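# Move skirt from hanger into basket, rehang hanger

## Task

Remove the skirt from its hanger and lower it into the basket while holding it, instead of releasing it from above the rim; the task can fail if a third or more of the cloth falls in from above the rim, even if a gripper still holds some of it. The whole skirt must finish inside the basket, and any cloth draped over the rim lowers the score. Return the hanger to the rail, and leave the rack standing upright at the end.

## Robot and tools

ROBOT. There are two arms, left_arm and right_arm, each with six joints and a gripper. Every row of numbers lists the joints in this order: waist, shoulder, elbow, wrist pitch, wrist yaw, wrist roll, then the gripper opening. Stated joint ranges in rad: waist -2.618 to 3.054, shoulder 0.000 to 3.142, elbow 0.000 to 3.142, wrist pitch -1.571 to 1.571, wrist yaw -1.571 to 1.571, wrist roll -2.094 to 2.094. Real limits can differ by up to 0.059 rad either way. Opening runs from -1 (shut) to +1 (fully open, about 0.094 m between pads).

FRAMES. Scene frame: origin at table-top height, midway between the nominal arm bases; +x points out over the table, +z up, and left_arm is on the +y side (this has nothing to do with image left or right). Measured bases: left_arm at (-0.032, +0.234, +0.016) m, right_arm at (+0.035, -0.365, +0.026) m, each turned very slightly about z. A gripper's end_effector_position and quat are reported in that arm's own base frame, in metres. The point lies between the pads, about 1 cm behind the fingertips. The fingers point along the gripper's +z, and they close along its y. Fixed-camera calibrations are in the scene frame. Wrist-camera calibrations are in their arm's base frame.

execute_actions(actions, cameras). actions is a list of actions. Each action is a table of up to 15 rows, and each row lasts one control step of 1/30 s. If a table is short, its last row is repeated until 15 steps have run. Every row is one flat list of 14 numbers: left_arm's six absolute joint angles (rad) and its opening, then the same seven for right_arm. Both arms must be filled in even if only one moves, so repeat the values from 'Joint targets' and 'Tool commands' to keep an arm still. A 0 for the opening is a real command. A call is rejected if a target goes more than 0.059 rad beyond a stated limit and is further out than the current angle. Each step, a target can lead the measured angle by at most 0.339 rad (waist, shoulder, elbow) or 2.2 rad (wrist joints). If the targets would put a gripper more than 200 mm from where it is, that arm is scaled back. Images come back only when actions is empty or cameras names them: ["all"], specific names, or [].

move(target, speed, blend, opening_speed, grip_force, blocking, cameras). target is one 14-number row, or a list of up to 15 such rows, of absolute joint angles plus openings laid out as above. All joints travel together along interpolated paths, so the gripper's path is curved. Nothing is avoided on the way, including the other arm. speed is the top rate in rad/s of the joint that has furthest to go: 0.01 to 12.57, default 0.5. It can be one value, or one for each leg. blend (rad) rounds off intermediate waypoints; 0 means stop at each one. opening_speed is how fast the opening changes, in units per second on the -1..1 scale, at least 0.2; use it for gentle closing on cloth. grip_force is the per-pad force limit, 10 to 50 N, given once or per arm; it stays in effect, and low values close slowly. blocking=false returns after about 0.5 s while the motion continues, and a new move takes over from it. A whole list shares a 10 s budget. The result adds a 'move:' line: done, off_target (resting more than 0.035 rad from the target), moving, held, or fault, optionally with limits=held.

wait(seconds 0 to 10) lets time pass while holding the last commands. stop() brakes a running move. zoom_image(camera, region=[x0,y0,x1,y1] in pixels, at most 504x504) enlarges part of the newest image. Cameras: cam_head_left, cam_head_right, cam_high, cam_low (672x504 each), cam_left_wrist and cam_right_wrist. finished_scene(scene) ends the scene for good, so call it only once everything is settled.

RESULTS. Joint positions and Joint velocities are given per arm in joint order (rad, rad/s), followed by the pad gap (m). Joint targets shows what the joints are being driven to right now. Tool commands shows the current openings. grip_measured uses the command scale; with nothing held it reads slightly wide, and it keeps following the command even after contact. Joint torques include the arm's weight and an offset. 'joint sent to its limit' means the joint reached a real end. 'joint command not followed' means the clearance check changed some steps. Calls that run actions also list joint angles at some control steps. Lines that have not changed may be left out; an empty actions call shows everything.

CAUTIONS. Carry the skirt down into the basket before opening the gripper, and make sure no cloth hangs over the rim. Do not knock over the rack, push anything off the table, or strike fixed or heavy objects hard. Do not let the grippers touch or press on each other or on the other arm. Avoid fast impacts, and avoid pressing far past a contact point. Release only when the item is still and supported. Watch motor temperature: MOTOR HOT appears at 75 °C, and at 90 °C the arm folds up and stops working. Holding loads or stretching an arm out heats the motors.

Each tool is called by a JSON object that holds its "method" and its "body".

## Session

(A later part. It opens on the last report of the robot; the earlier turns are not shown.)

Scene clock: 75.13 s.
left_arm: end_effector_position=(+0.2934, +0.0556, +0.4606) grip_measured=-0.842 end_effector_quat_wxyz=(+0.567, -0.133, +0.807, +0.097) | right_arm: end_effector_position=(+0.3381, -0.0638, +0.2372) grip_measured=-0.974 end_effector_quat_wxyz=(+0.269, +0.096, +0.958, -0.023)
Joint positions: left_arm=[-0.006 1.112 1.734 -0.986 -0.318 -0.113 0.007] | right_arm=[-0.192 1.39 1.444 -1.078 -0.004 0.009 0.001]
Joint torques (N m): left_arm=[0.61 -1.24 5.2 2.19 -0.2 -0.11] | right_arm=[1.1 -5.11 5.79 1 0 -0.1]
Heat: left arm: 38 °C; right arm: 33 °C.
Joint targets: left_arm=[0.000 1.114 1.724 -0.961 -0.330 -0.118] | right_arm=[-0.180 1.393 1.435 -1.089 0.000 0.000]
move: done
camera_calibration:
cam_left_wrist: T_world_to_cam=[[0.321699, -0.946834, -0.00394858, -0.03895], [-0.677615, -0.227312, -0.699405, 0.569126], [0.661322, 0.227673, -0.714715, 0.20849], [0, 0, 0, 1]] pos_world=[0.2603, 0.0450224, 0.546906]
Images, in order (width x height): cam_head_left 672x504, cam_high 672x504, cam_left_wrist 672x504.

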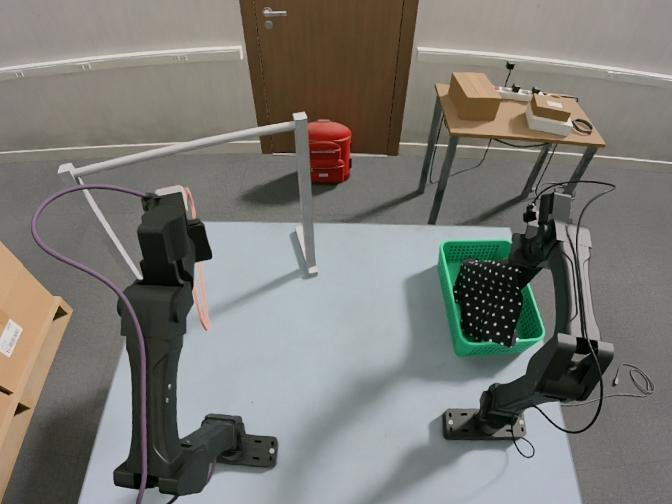

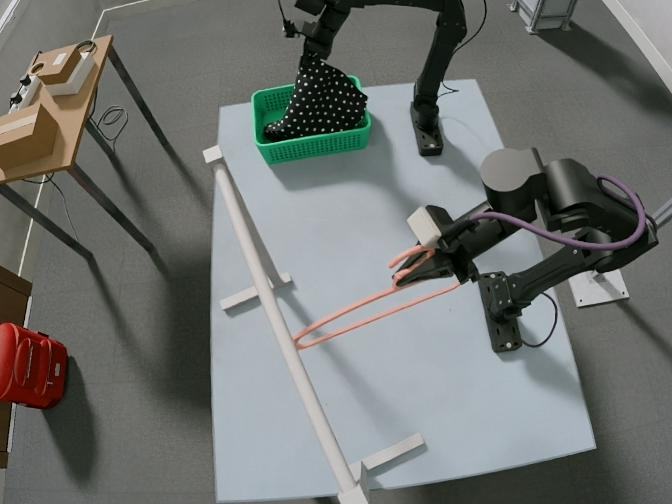

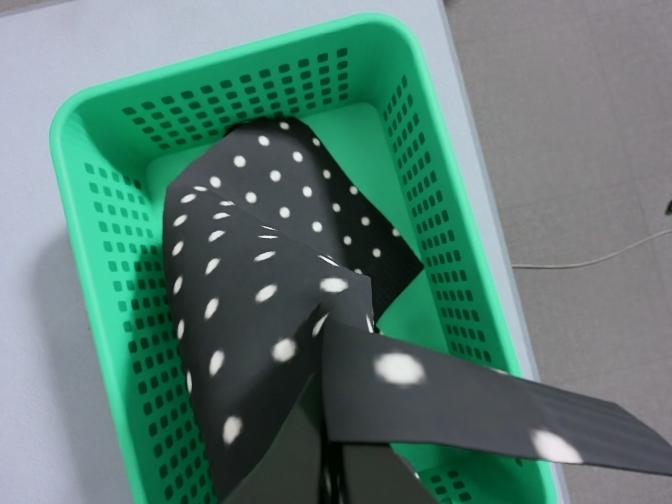

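{"method": "move", "body": {"target": [[0.0,1.114,1.724,-0.961,-0.33,-0.118,-1.0,-0.042,1.433,1.468,-1.082,0,0,-1.0],[0.0,1.114,1.724,-0.961,-0.33,-0.118,-1.0,-0.042,1.668,1.127,-0.768,0,0,-1.0]], "speed": [0.2,0.25], "blend": 0.03, "cameras": ["cam_head_left","cam_high","cam_left_wrist"]}}

{"method": "zoom_image", "body": {"camera": "cam_head_left", "region": [400, 180, 600, 380]}}

{"method": "zoom_image", "body": {"camera": "cam_high", "region": [230, 30, 420, 180]}}

Scene clock: 89.57 s.
left_arm: end_effector_position=(+0.2935, +0.0556, +0.4607) grip_measured=-0.842 end_effector_quat_wxyz=(+0.567, -0.133, +0.807, +0.097) | right_arm: end_effector_position=(+0.3524, -0.0171, +0.0709) grip_measured=-0.974 end_effector_quat_wxyz=(+0.136, +0.029, +0.990, -0.004)
Joint positions: left_arm=[-0.006 1.112 1.734 -0.986 -0.318 -0.113 0.007] | right_arm=[-0.05 1.658 1.138 -0.778 0.002 0.009 0.001]
Joint torques (N m): left_arm=[0.68 -1.26 5.24 2.19 -0.21 -0.11] | right_arm=[0.59 -6.83 5.14 0.73 -0.02 -0.11]
Heat: left arm: 39 °C; right arm: 31 °C.
Joint targets: left_arm=[0.000 1.114 1.724 -0.961 -0.330 -0.118] | right_arm=[-0.042 1.668 1.127 -0.768 0.000 0.000]
move: done
camera_calibration:
cam_left_wrist: T_world_to_cam=[[0.321702, -0.946833, -0.00381222, -0.0390252], [-0.67731, -0.22731, -0.699701, 0.569279], [0.661634, 0.227677, -0.714426, 0.208321], [0, 0, 0, 1]] pos_world=[0.260301, 0.0450224, 0.547006]
Images, in order (width x height): cam_head_left 672x504, cam_high 672x504, cam_left_wrist 672x504.

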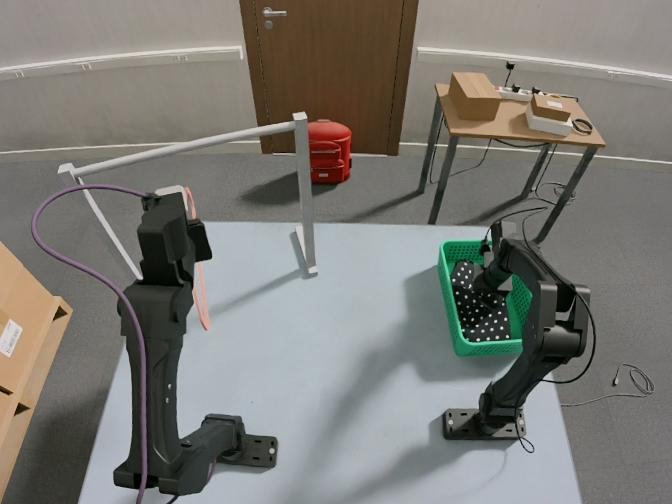

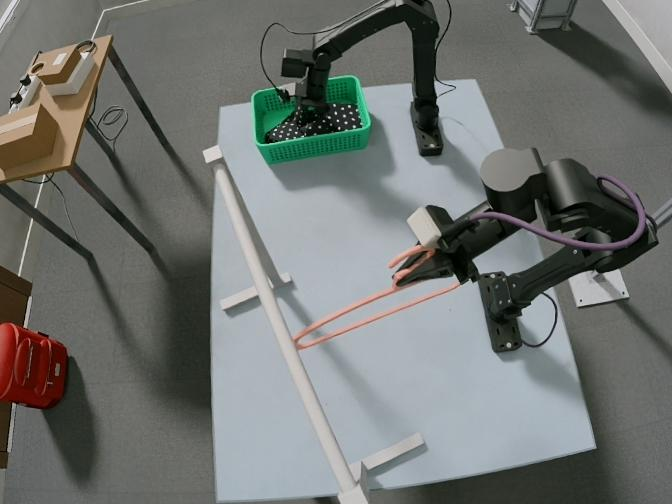

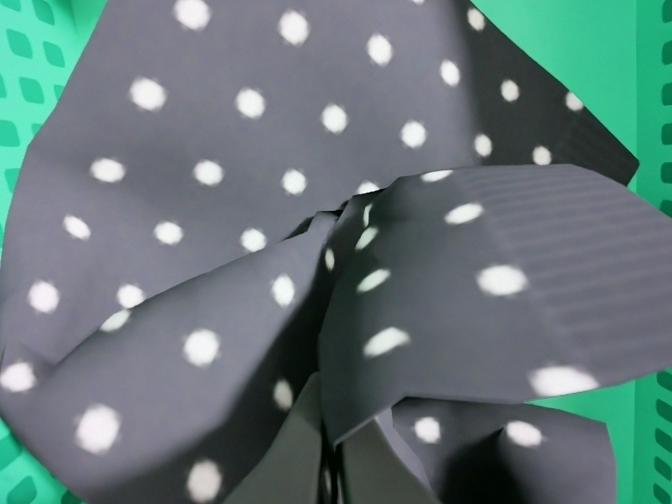

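Scaled by 2.520.

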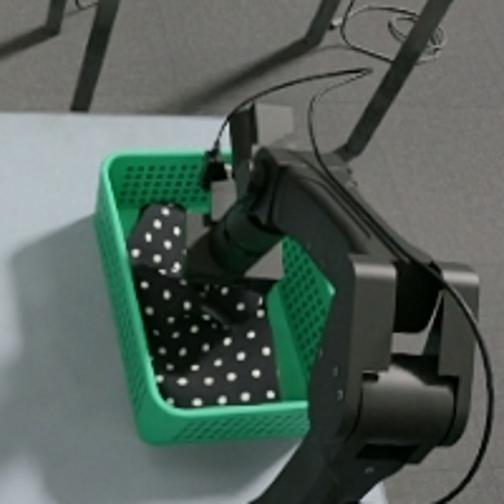

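Scaled by 2.653.

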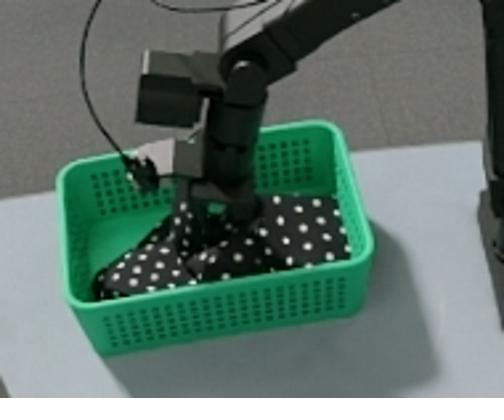

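{"method": "move", "body": {"target": [[0.0,1.114,1.724,-0.961,-0.33,-0.118,-1.0,-0.042,1.668,1.127,-0.768,0,0,0.2],[0.147,1.412,1.873,-0.77,-0.191,-0.07,-1.0,-0.05,1.433,1.468,-1.082,0,0,0.2]], "speed": [0.2,0.25], "opening_speed": 1.0, "cameras": ["cam_head_left","cam_high","cam_low","cam_left_wrist","cam_right_wrist"]}}

{"method": "zoom_image", "body": {"camera": "cam_high", "region": [250, 230, 410, 370]}}

{"method": "zoom_image", "body": {"camera": "cam_low", "region": [290, 130, 430, 250]}}

Scene clock: 98.00 s.
left_arm: end_effector_position=(+0.3970, +0.0936, +0.4455) grip_measured=-0.842 end_effector_quat_wxyz=(+0.559, -0.144, +0.810, +0.100) | right_arm: end_effector_position=(+0.3516, -0.0171, +0.2166) grip_measured=+0.198 end_effector_quat_wxyz=(+0.242, +0.029, +0.970, -0.006)
Joint positions: left_arm=[0.142 1.409 1.834 -0.796 -0.198 -0.075 0.007] | right_arm=[-0.05 1.452 1.441 -1.07 0.002 0.009 0.056]
Joint torques (N m): left_arm=[0.55 -4.49 10.25 2.21 -0.01 0.01] | right_arm=[0.16 -7.72 9.11 0.95 -0.02 -0.09]
Heat: left arm: 39 °C; right arm: 31 °C.
Joint targets: left_arm=[0.147 1.412 1.873 -0.770 -0.191 -0.070] | right_arm=[-0.050 1.433 1.468 -1.082 0.000 0.000]
move: off_target (left_arm); left_arm: the elbow is farthest, 0.039 rad from its target
camera_calibration:
cam_left_wrist: T_world_to_cam=[[0.343302, -0.939225, 0.000218937, -0.047471], [-0.68217, -0.249504, -0.687308, 0.635929], [0.645591, 0.235805, -0.726366, 0.131327], [0, 0, 0, 1]] pos_world=[0.365325, 0.0831133, 0.53248]
cam_right_wrist: T_world_to_cam=[[-0.042455, -0.999084, -0.00541056, -0.00252454], [-0.998427, 0.0426244, -0.0364368, 0.395347], [0.036634, 0.00385512, -0.999321, 0.295402], [0, 0, 0, 1]] pos_world=[0.383796, -0.0205125, 0.309594]
Images, in order (width x height): cam_head_left 672x504, cam_high 672x504, cam_low 672x504, cam_left_wrist 672x504, cam_right_wrist 672x504.

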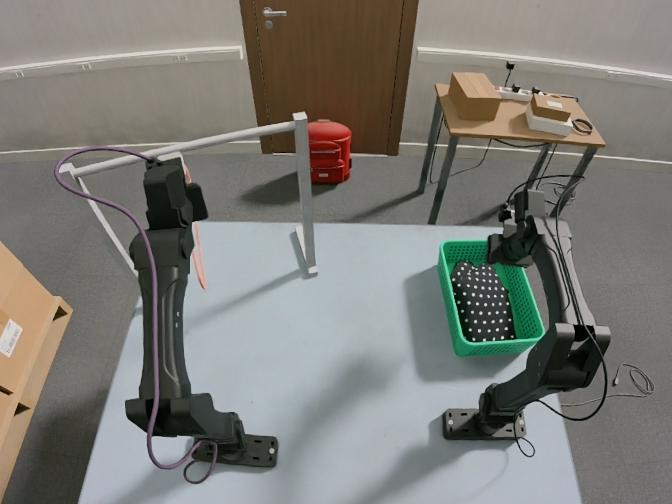

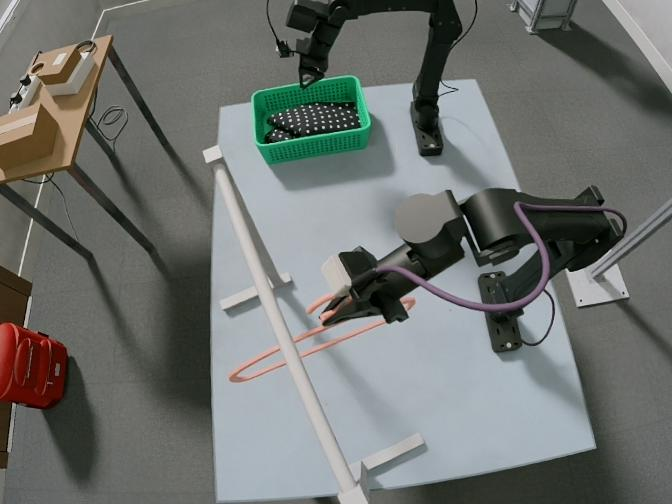

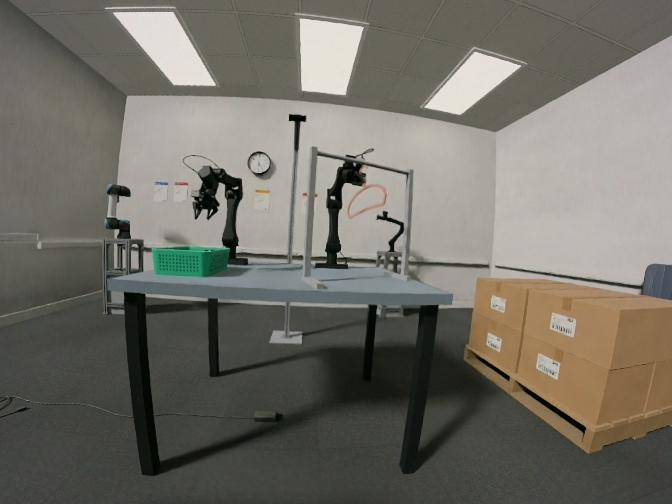

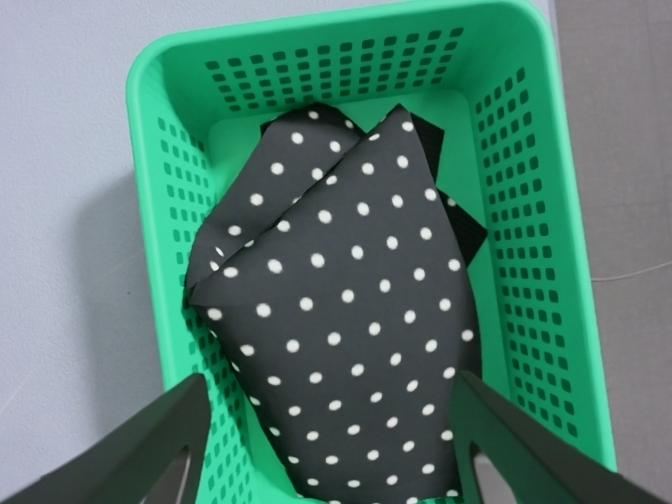

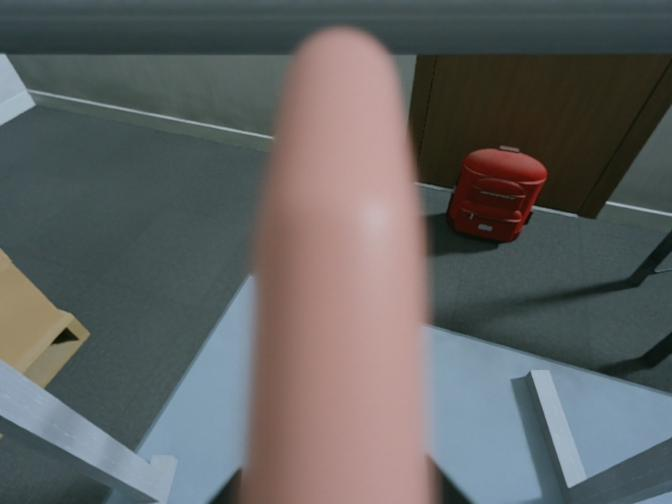

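Scaled by 3.150.

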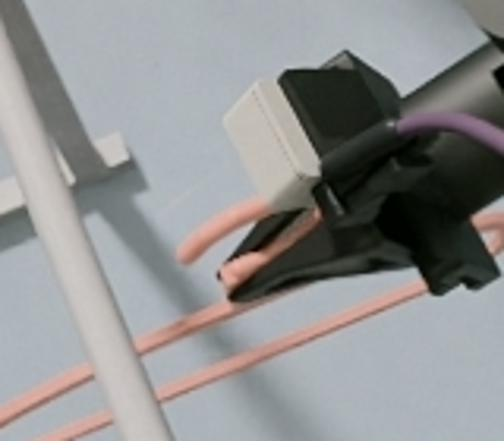

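Scaled by 3.600.

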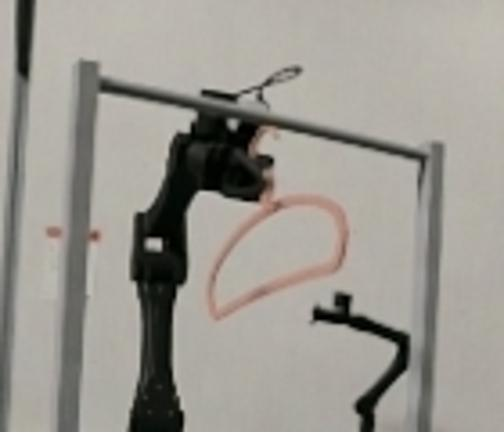

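{"method": "move", "body": {"target": [[0.152,1.412,1.89,-0.75,-0.184,-0.065,-1.0,-0.05,1.3,1.45,-0.95,0,0,0.2],[0.19,1.588,2.045,-0.73,-0.148,-0.049,-1.0,-0.05,1.2,1.40,-0.8,0,0,0.2]], "speed": [0.2,0.15], "cameras": ["cam_head_left","cam_high","cam_low","cam_right_wrist"]}}

{"method": "zoom_image", "body": {"camera": "cam_high", "region": [220, 230, 380, 370]}}

{"method": "zoom_image", "body": {"camera": "cam_low", "region": [290, 130, 430, 250]}}

Scene clock: 103.70 s.
left_arm: end_effector_position=(+0.4428, +0.1120, +0.4613) grip_measured=-0.842 end_effector_quat_wxyz=(+0.579, -0.141, +0.797, +0.101) | right_arm: end_effector_position=(+0.3613, -0.0176, +0.3261) grip_measured=+0.198 end_effector_quat_wxyz=(+0.456, +0.027, +0.890, -0.010)
Joint positions: left_arm=[0.184 1.579 2.008 -0.749 -0.156 -0.054 0.007] | right_arm=[-0.05 1.221 1.414 -0.818 0.002 0.009 0.056]
Joint torques (N m): left_arm=[0.65 -5.53 10.1 2.19 0.03 0.01] | right_arm=[0.12 -6.02 5.33 1.68 -0.03 -0.1]
Motor temperatures (°C): left_arm=[26 28 35 40 23 26 26] | right_arm=[27 25 32 30 23 24 26]
Heat: left arm: 40 °C; right arm: 32 °C.
Joint targets: left_arm=[0.190 1.588 2.045 -0.730 -0.148 -0.049] | right_arm=[-0.050 1.200 1.400 -0.800 0.000 0.000]
move: off_target (left_arm); left_arm: the elbow is farthest, 0.037 rad from its target
camera_calibration:
cam_right_wrist: T_world_to_cam=[[-0.0409724, -0.999159, -0.00132711, -0.00385995], [-0.879604, 0.0366998, -0.474288, 0.508708], [0.473938, -0.0182654, -0.880369, 0.207275], [0, 0, 0, 1]] pos_world=[0.349068, -0.0187402, 0.423747]
Images, in order (width x height): cam_head_left 672x504, cam_high 672x504, cam_low 672x504, cam_right_wrist 672x504.

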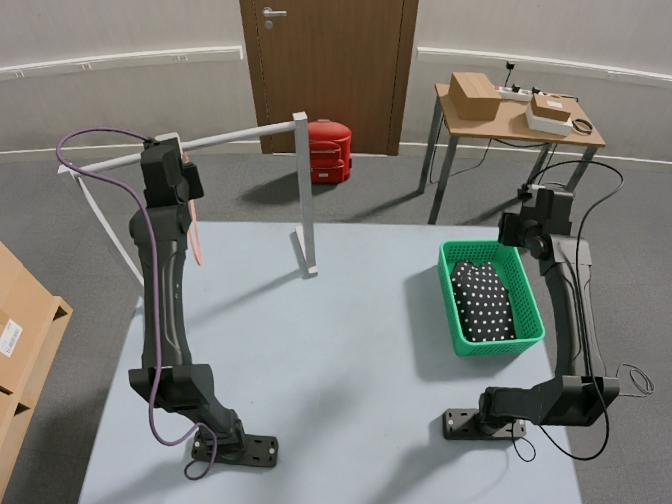

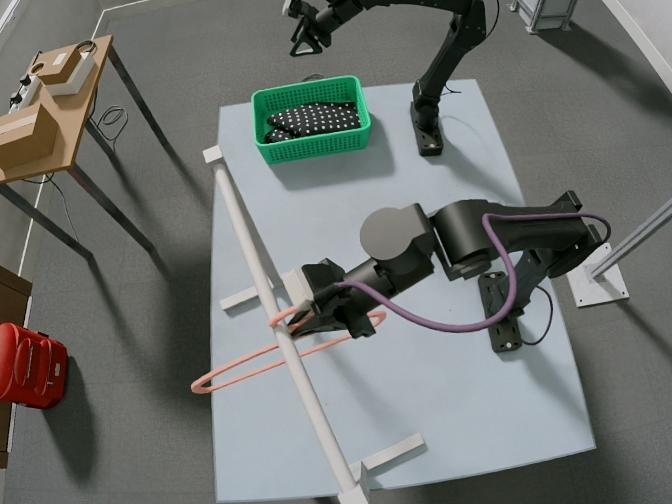

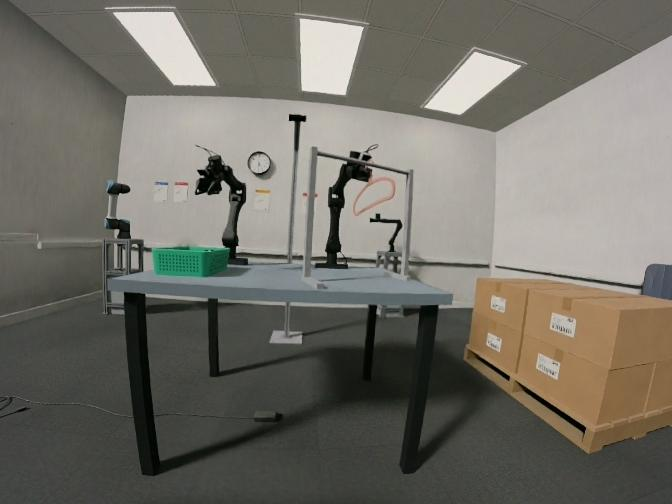

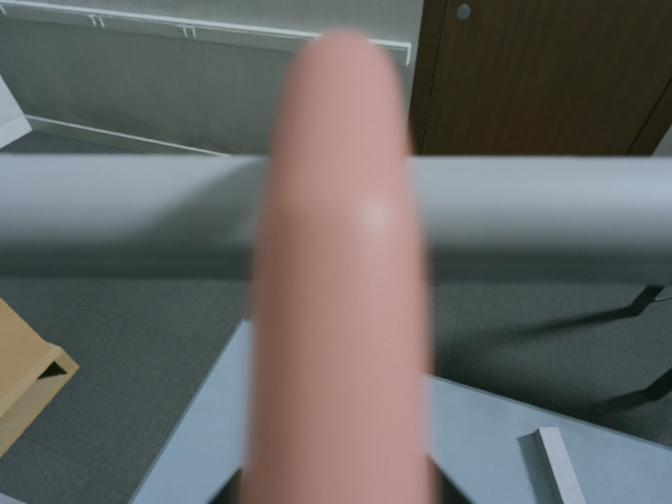

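Scaled by 3.150.

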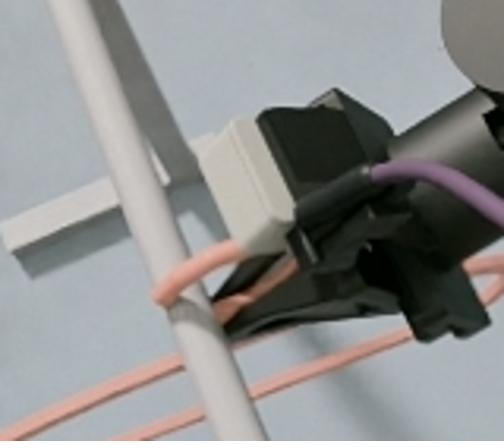

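Scaled by 3.600.

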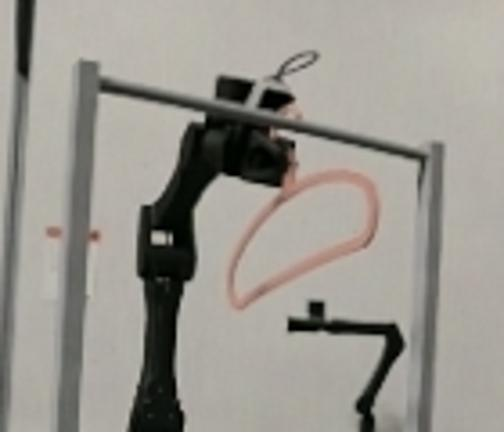

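{"method": "move", "body": {"target": [0.2,1.602,1.982,-0.668,-0.142,-0.048,-1.0,-0.05,1.2,1.40,-0.8,0,0,0.2], "speed": 0.12, "cameras": ["cam_high","cam_low","cam_right_wrist"]}}

{"method": "zoom_image", "body": {"camera": "cam_high", "region": [220, 230, 380, 370]}}

{"method": "zoom_image", "body": {"camera": "cam_low", "region": [290, 130, 430, 250]}}

Scene clock: 107.53 s.
left_arm: end_effector_position=(+0.4522, +0.1172, +0.4602) grip_measured=-0.842 end_effector_quat_wxyz=(+0.588, -0.143, +0.790, +0.102) | right_arm: end_effector_position=(+0.3613, -0.0176, +0.3261) grip_measured=+0.198 end_effector_quat_wxyz=(+0.456, +0.027, +0.890, -0.010)
Joint positions: left_arm=[0.194 1.593 1.991 -0.694 -0.149 -0.053 0.007] | right_arm=[-0.05 1.221 1.414 -0.817 0.002 0.009 0.056]
Joint torques (N m): left_arm=[0.65 -5.82 6.24 2.24 0.04 0.02] | right_arm=[0.14 -5.86 5.39 1.76 -0.07 -0.08]
Heat: left arm: 40 °C; right arm: 32 °C.
Joint targets: left_arm=[0.200 1.602 1.982 -0.668 -0.142 -0.048] | right_arm=[-0.050 1.200 1.400 -0.800 0.000 0.000]
move: done
camera_calibration:
cam_right_wrist: T_world_to_cam=[[-0.0408829, -0.999163, -0.00129764, -0.00390369], [-0.879397, 0.0365989, -0.47468, 0.508846], [0.474331, -0.0182651, -0.880157, 0.207137], [0, 0, 0, 1]] pos_world=[0.349066, -0.0187402, 0.423847]
Images, in order (width x height): cam_high 672x504, cam_low 672x504, cam_right_wrist 672x504.

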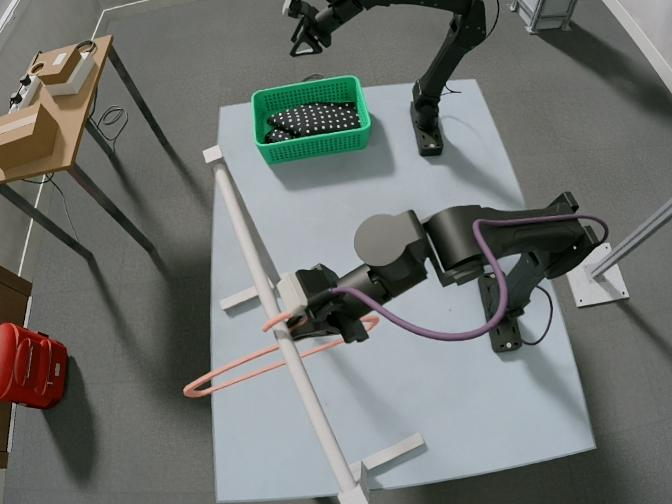

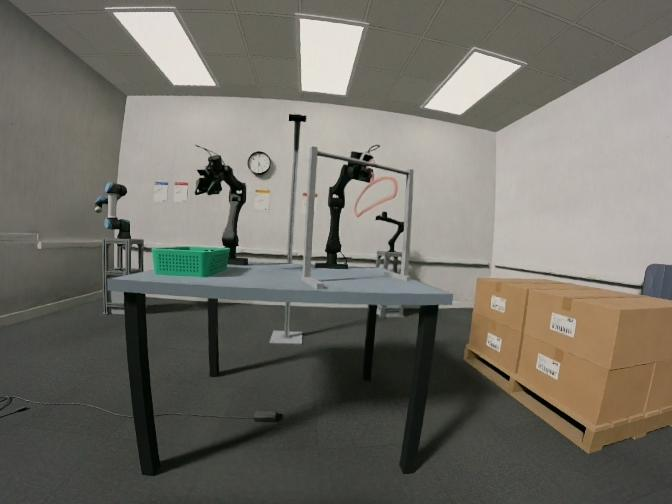

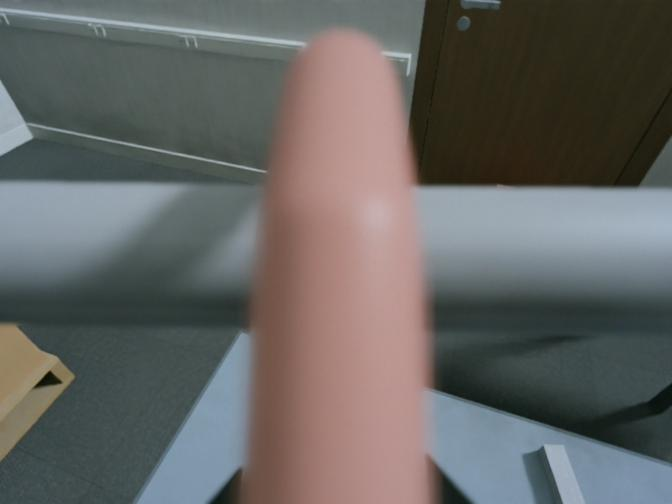

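Scaled by 3.150.

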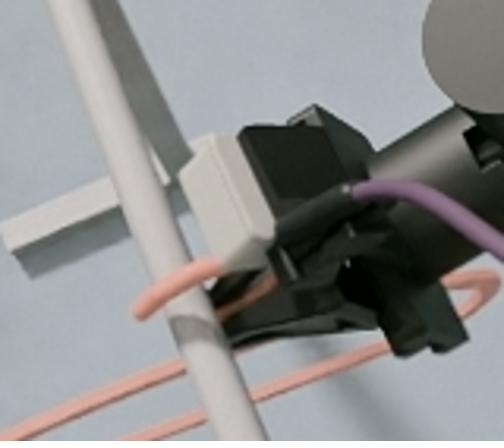

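Scaled by 3.600.

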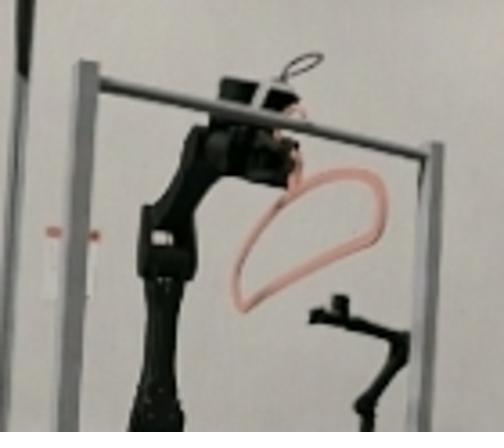

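{"method": "move", "body": {"target": [0.2,1.604,1.937,-0.66,-0.142,-0.048,-1.0,-0.05,1.2,1.40,-0.8,0,0,0.2], "speed": 0.1, "cameras": ["cam_high","cam_low","cam_right_wrist"]}}

{"method": "zoom_image", "body": {"camera": "cam_high", "region": [220, 230, 380, 370]}}

{"method": "zoom_image", "body": {"camera": "cam_low", "region": [340, 140, 400, 200]}}

Scene clock: 111.50 s.
left_arm: end_effector_position=(+0.4571, +0.1181, +0.4499) grip_measured=-0.842 end_effector_quat_wxyz=(+0.584, -0.143, +0.793, +0.102) | right_arm: end_effector_position=(+0.3613, -0.0176, +0.3261) grip_measured=+0.198 end_effector_quat_wxyz=(+0.456, +0.027, +0.890, -0.010)
Joint positions: left_arm=[0.194 1.593 1.952 -0.665 -0.149 -0.053 0.007] | right_arm=[-0.05 1.221 1.414 -0.817 0.002 0.009 0.056]
Joint torques (N m): left_arm=[0.65 -5.81 5.86 2.03 0.02 0] | right_arm=[-0.01 -6.02 5.44 1.75 -0.03 -0.11]
Heat: left arm: 40 °C; right arm: 32 °C.
Joint targets: left_arm=[0.200 1.604 1.937 -0.660 -0.142 -0.048] | right_arm=[-0.050 1.200 1.400 -0.800 0.000 0.000]
move: done
camera_calibration:
cam_right_wrist: T_world_to_cam=[[-0.0408829, -0.999163, -0.00129764, -0.00390369], [-0.879397, 0.0365989, -0.47468, 0.508846], [0.474331, -0.0182651, -0.880157, 0.207137], [0, 0, 0, 1]] pos_world=[0.349066, -0.0187402, 0.423847]
Images, in order (width x height): cam_high 672x504, cam_low 672x504, cam_right_wrist 672x504.

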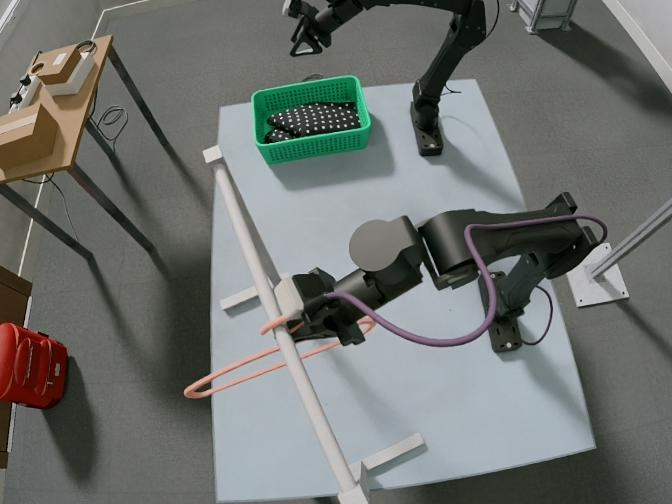

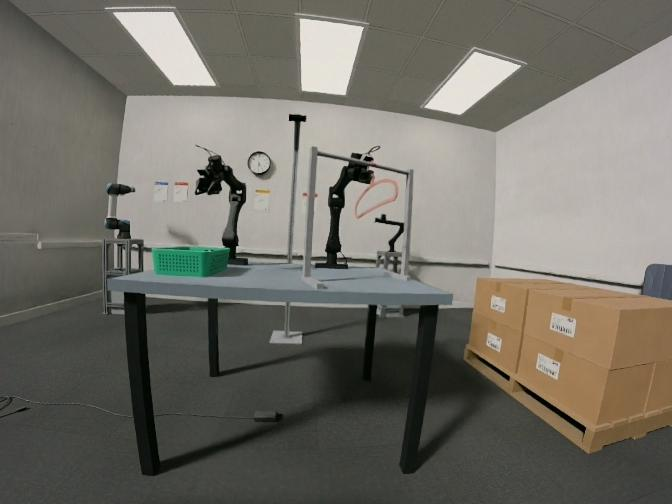

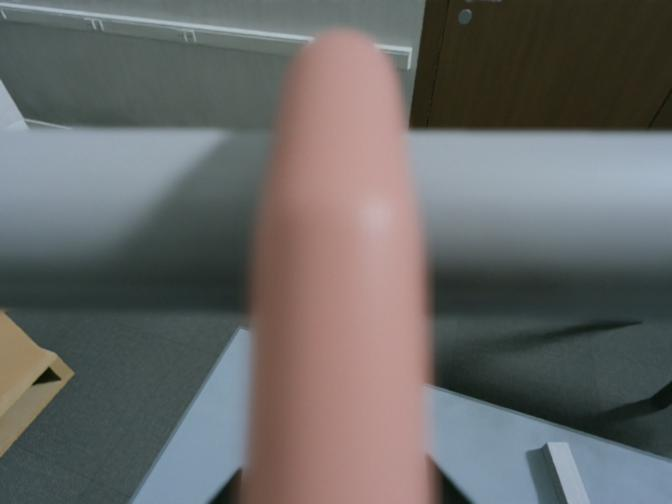

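Scaled by 3.150.

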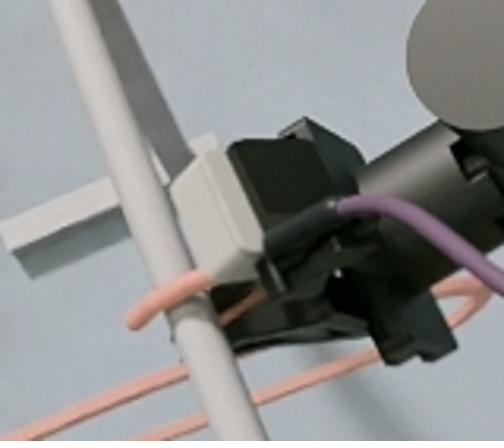

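Scaled by 8.400.

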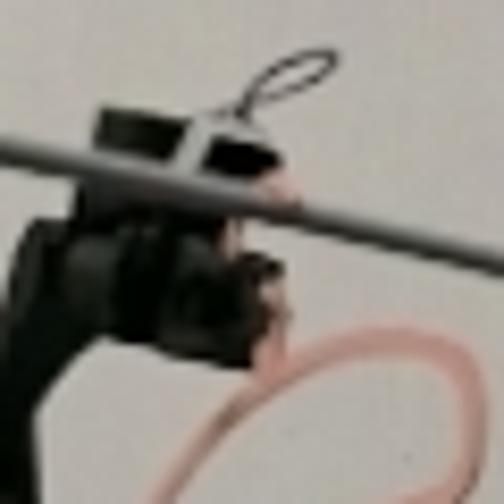

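{"method": "move", "body": {"target": [0.2,1.598,1.895,-0.62,-0.142,-0.048,-1.0,-0.05,1.2,1.40,-0.8,0,0,0.2], "speed": 0.1, "cameras": ["cam_low","cam_right_wrist","cam_high"]}}

{"method": "zoom_image", "body": {"camera": "cam_low", "region": [340, 140, 400, 200]}}

{"method": "zoom_image", "body": {"camera": "cam_high", "region": [220, 230, 380, 370]}}

Scene clock: 113.73 s.
left_arm: end_effector_position=(+0.4638, +0.1194, +0.4484) grip_measured=-0.842 end_effector_quat_wxyz=(+0.594, -0.142, +0.785, +0.102) | right_arm: end_effector_position=(+0.3613, -0.0176, +0.3261) grip_measured=+0.198 end_effector_quat_wxyz=(+0.456, +0.027, +0.890, -0.010)
Joint positions: left_arm=[0.194 1.593 1.917 -0.604 -0.149 -0.053 0.007] | right_arm=[-0.05 1.221 1.414 -0.817 0.002 0.009 0.056]
Joint torques (N m): left_arm=[0.65 -6.41 5.5 1.83 0.02 0] | right_arm=[0.02 -5.96 5.45 1.77 0.01 -0.06]
Heat: left arm: 40 °C; right arm: 32 °C.
Joint targets: left_arm=[0.200 1.598 1.895 -0.620 -0.142 -0.048] | right_arm=[-0.050 1.200 1.400 -0.800 0.000 0.000]
move: done
camera_calibration:
cam_right_wrist: T_world_to_cam=[[-0.0408829, -0.999163, -0.00129764, -0.00390369], [-0.879397, 0.0365989, -0.47468, 0.508846], [0.474331, -0.0182651, -0.880157, 0.207137], [0, 0, 0, 1]] pos_world=[0.349066, -0.0187402, 0.423847]
Images, in order (width x height): cam_high 672x504, cam_low 672x504, cam_right_wrist 672x504.

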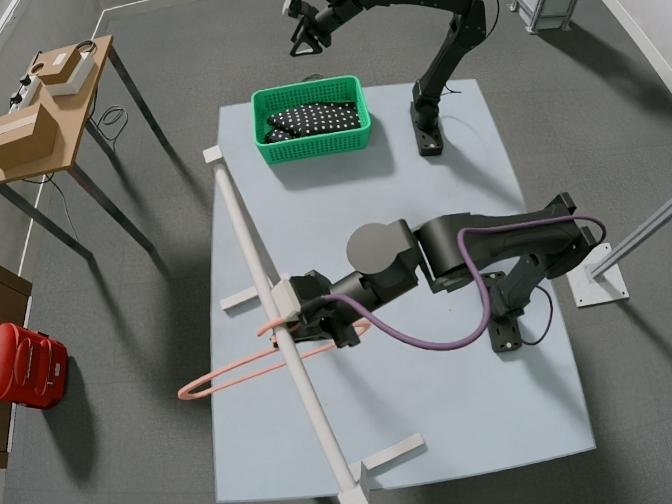

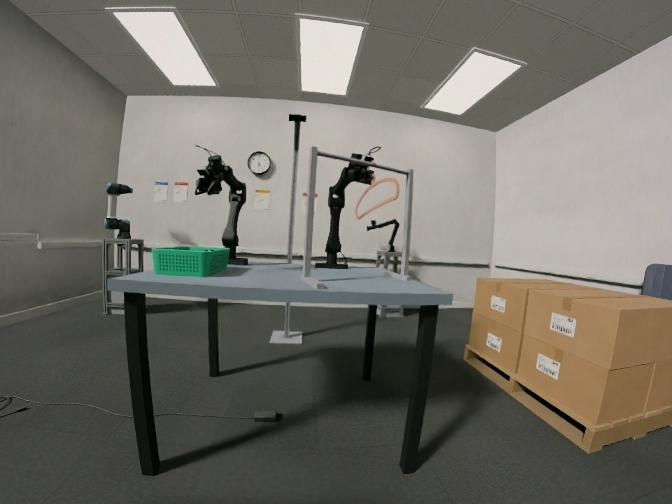

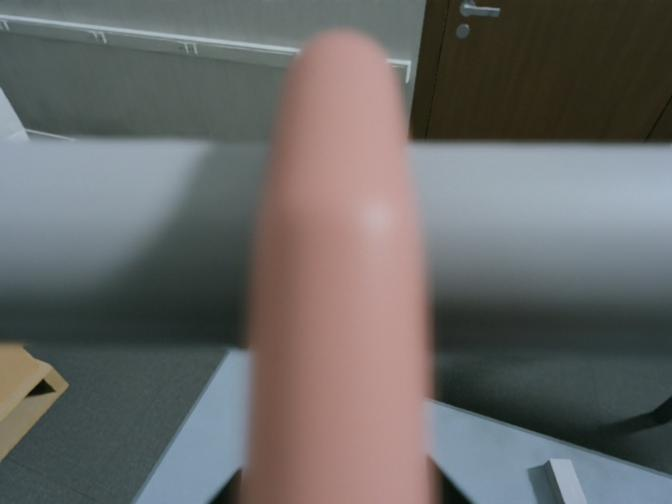

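Scaled by 8.400.

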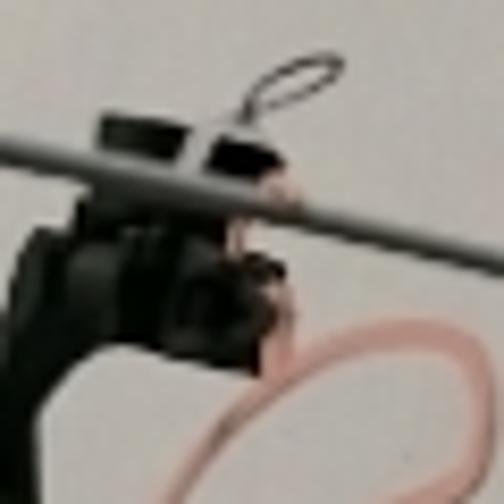

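Scaled by 3.150.

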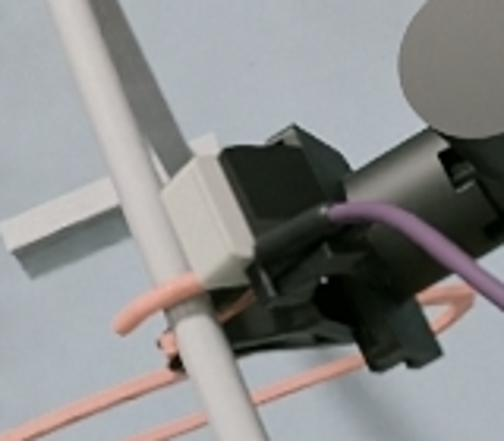

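{"method": "move", "body": {"target": [0.2,1.573,1.860,-0.655,-0.142,-0.048,-1.0,-0.05,1.2,1.40,-0.8,0,0,0.2], "speed": 0.1, "cameras": ["cam_low","cam_right_wrist","cam_high"]}}

{"method": "zoom_image", "body": {"camera": "cam_low", "region": [340, 140, 400, 200]}}

{"method": "zoom_image", "body": {"camera": "cam_high", "region": [220, 230, 380, 370]}}

Scene clock: 116.87 s.
left_arm: end_effector_position=(+0.4640, +0.1195, +0.4475) grip_measured=-0.842 end_effector_quat_wxyz=(+0.598, -0.142, +0.782, +0.102) | right_arm: end_effector_position=(+0.3613, -0.0176, +0.3261) grip_measured=+0.198 end_effector_quat_wxyz=(+0.456, +0.027, +0.890, -0.010)
Joint positions: left_arm=[0.194 1.584 1.892 -0.579 -0.149 -0.053 0.007] | right_arm=[-0.05 1.221 1.414 -0.817 0.002 0.009 0.056]
Joint torques (N m): left_arm=[0.66 -7.57 4.75 1.26 0.02 0] | right_arm=[0.05 -5.87 5.46 1.75 -0.03 -0.1]
Heat: left arm: 39 °C; right arm: 33 °C.
Joint targets: left_arm=[0.200 1.573 1.860 -0.655 -0.142 -0.048] | right_arm=[-0.050 1.200 1.400 -0.800 0.000 0.000]
move: off_target (left_arm); left_arm: the wrist pitch is farthest, 0.076 rad from its target
camera_calibration:
cam_right_wrist: T_world_to_cam=[[-0.0408829, -0.999163, -0.00129764, -0.00390369], [-0.879397, 0.0365989, -0.47468, 0.508846], [0.474331, -0.0182651, -0.880157, 0.207137], [0, 0, 0, 1]] pos_world=[0.349066, -0.0187402, 0.423847]
Images, in order (width x height): cam_high 672x504, cam_low 672x504, cam_right_wrist 672x504.

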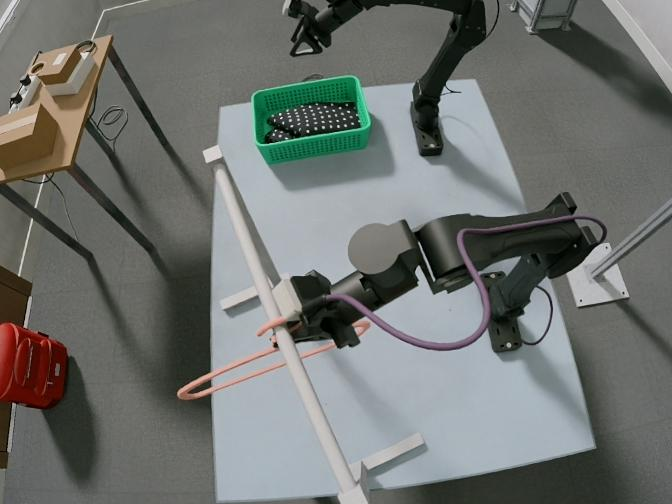

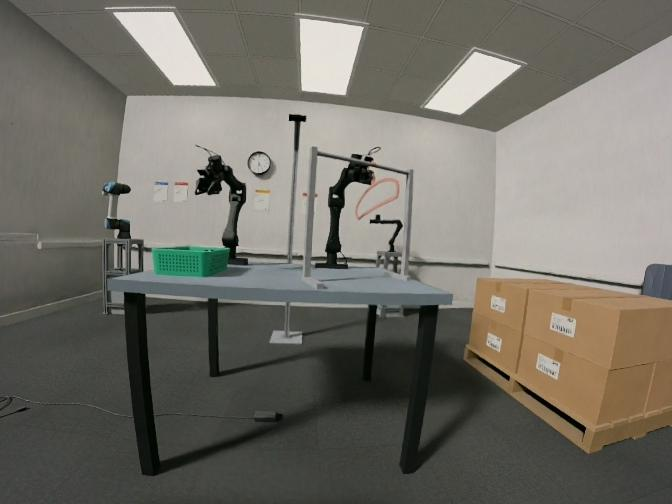

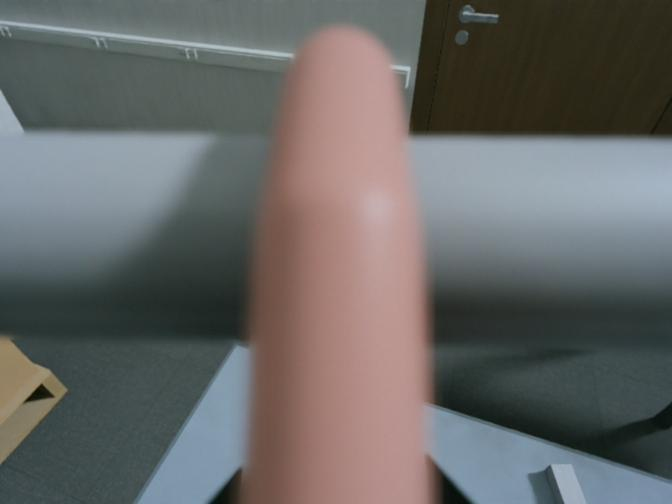

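Scaled by 8.400.

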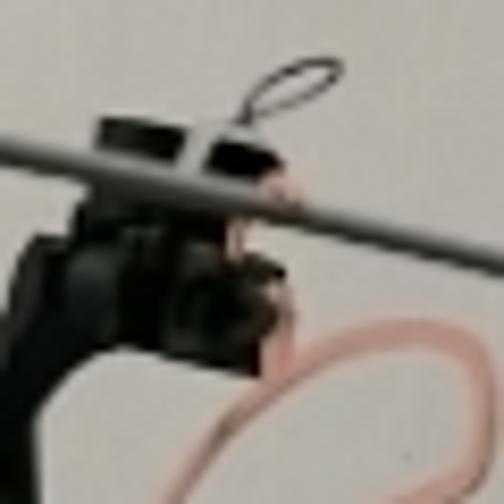

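Scaled by 3.150.

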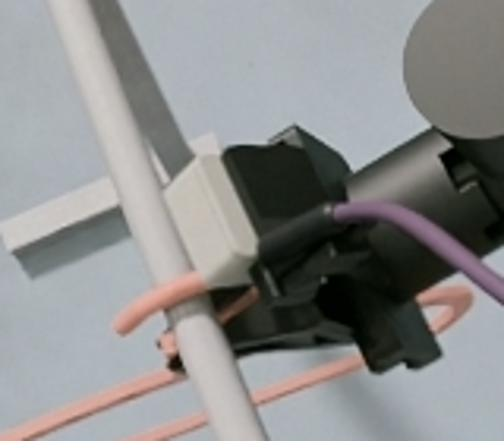

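{"method": "move", "body": {"target": [[0.2,1.594,1.922,-0.60,-0.142,-0.048,-1.0,-0.05,1.2,1.40,-0.8,0,0,0.2],[0.2,1.594,1.922,-0.60,-0.142,-0.048,0.4,-0.05,1.2,1.40,-0.8,0,0,0.2]], "speed": 0.15, "opening_speed": 0.8, "cameras": ["cam_high","cam_low","cam_right_wrist"]}}

{"method": "zoom_image", "body": {"camera": "cam_high", "region": [220, 230, 380, 370]}}

{"method": "zoom_image", "body": {"camera": "cam_low", "region": [340, 140, 420, 220]}}

Scene clock: 124.00 s.
left_arm: end_effector_position=(+0.4628, +0.1193, +0.4445) grip_measured=+0.398 end_effector_quat_wxyz=(+0.592, -0.142, +0.787, +0.102) | right_arm: end_effector_position=(+0.3613, -0.0176, +0.3261) grip_measured=+0.198 end_effector_quat_wxyz=(+0.456, +0.027, +0.890, -0.010)
Joint positions: left_arm=[0.194 1.584 1.893 -0.595 -0.149 -0.052 0.066] | right_arm=[-0.05 1.221 1.414 -0.817 0.002 0.009 0.056]
Joint torques (N m): left_arm=[0.66 -5.91 9.81 1.93 0.03 -0.01] | right_arm=[-0.05 -5.91 5.38 1.74 0 -0.1]
Heat: left arm: 38 °C; right arm: 34 °C.
Joint targets: left_arm=[0.200 1.594 1.922 -0.600 -0.142 -0.048] | right_arm=[-0.050 1.200 1.400 -0.800 0.000 0.000]
move: done
camera_calibration:
cam_right_wrist: T_world_to_cam=[[-0.0408829, -0.999163, -0.00129764, -0.00390369], [-0.879397, 0.0365989, -0.47468, 0.508846], [0.474331, -0.0182651, -0.880157, 0.207137], [0, 0, 0, 1]] pos_world=[0.349066, -0.0187402, 0.423847]
Images, in order (width x height): cam_high 672x504, cam_low 672x504, cam_right_wrist 672x504.

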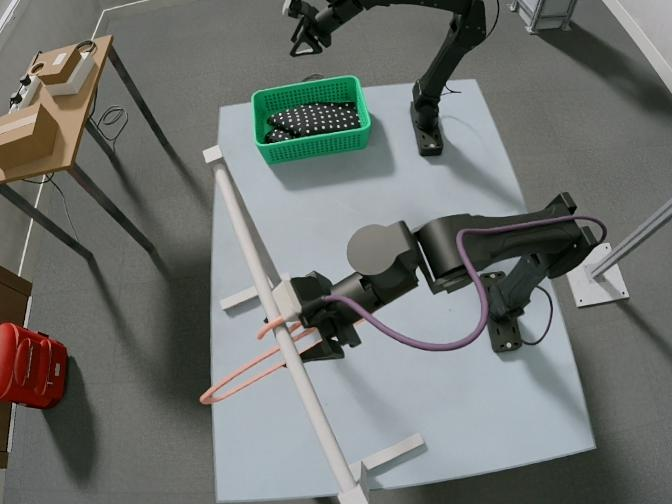

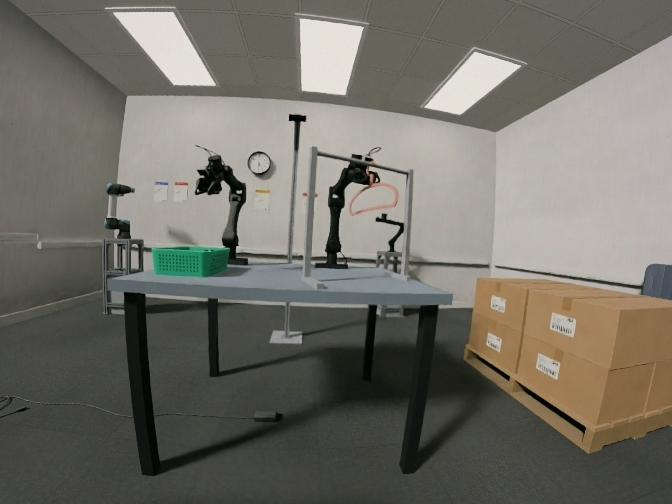

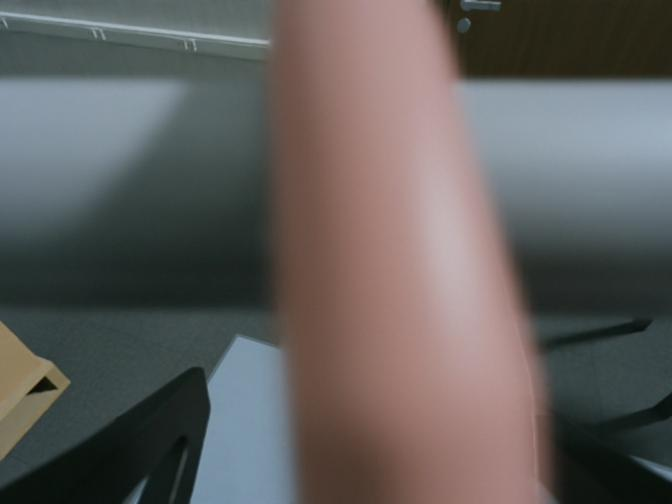

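Scaled by 3.150.

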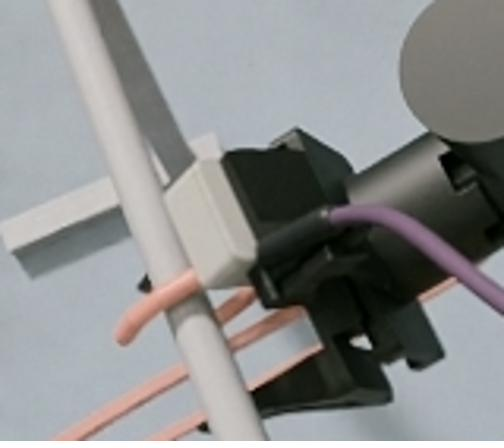

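Scaled by 6.300.

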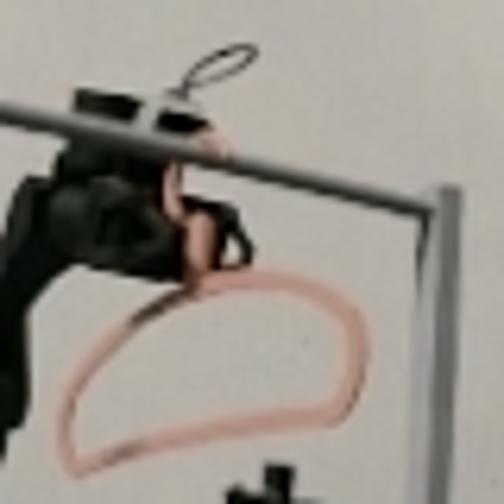

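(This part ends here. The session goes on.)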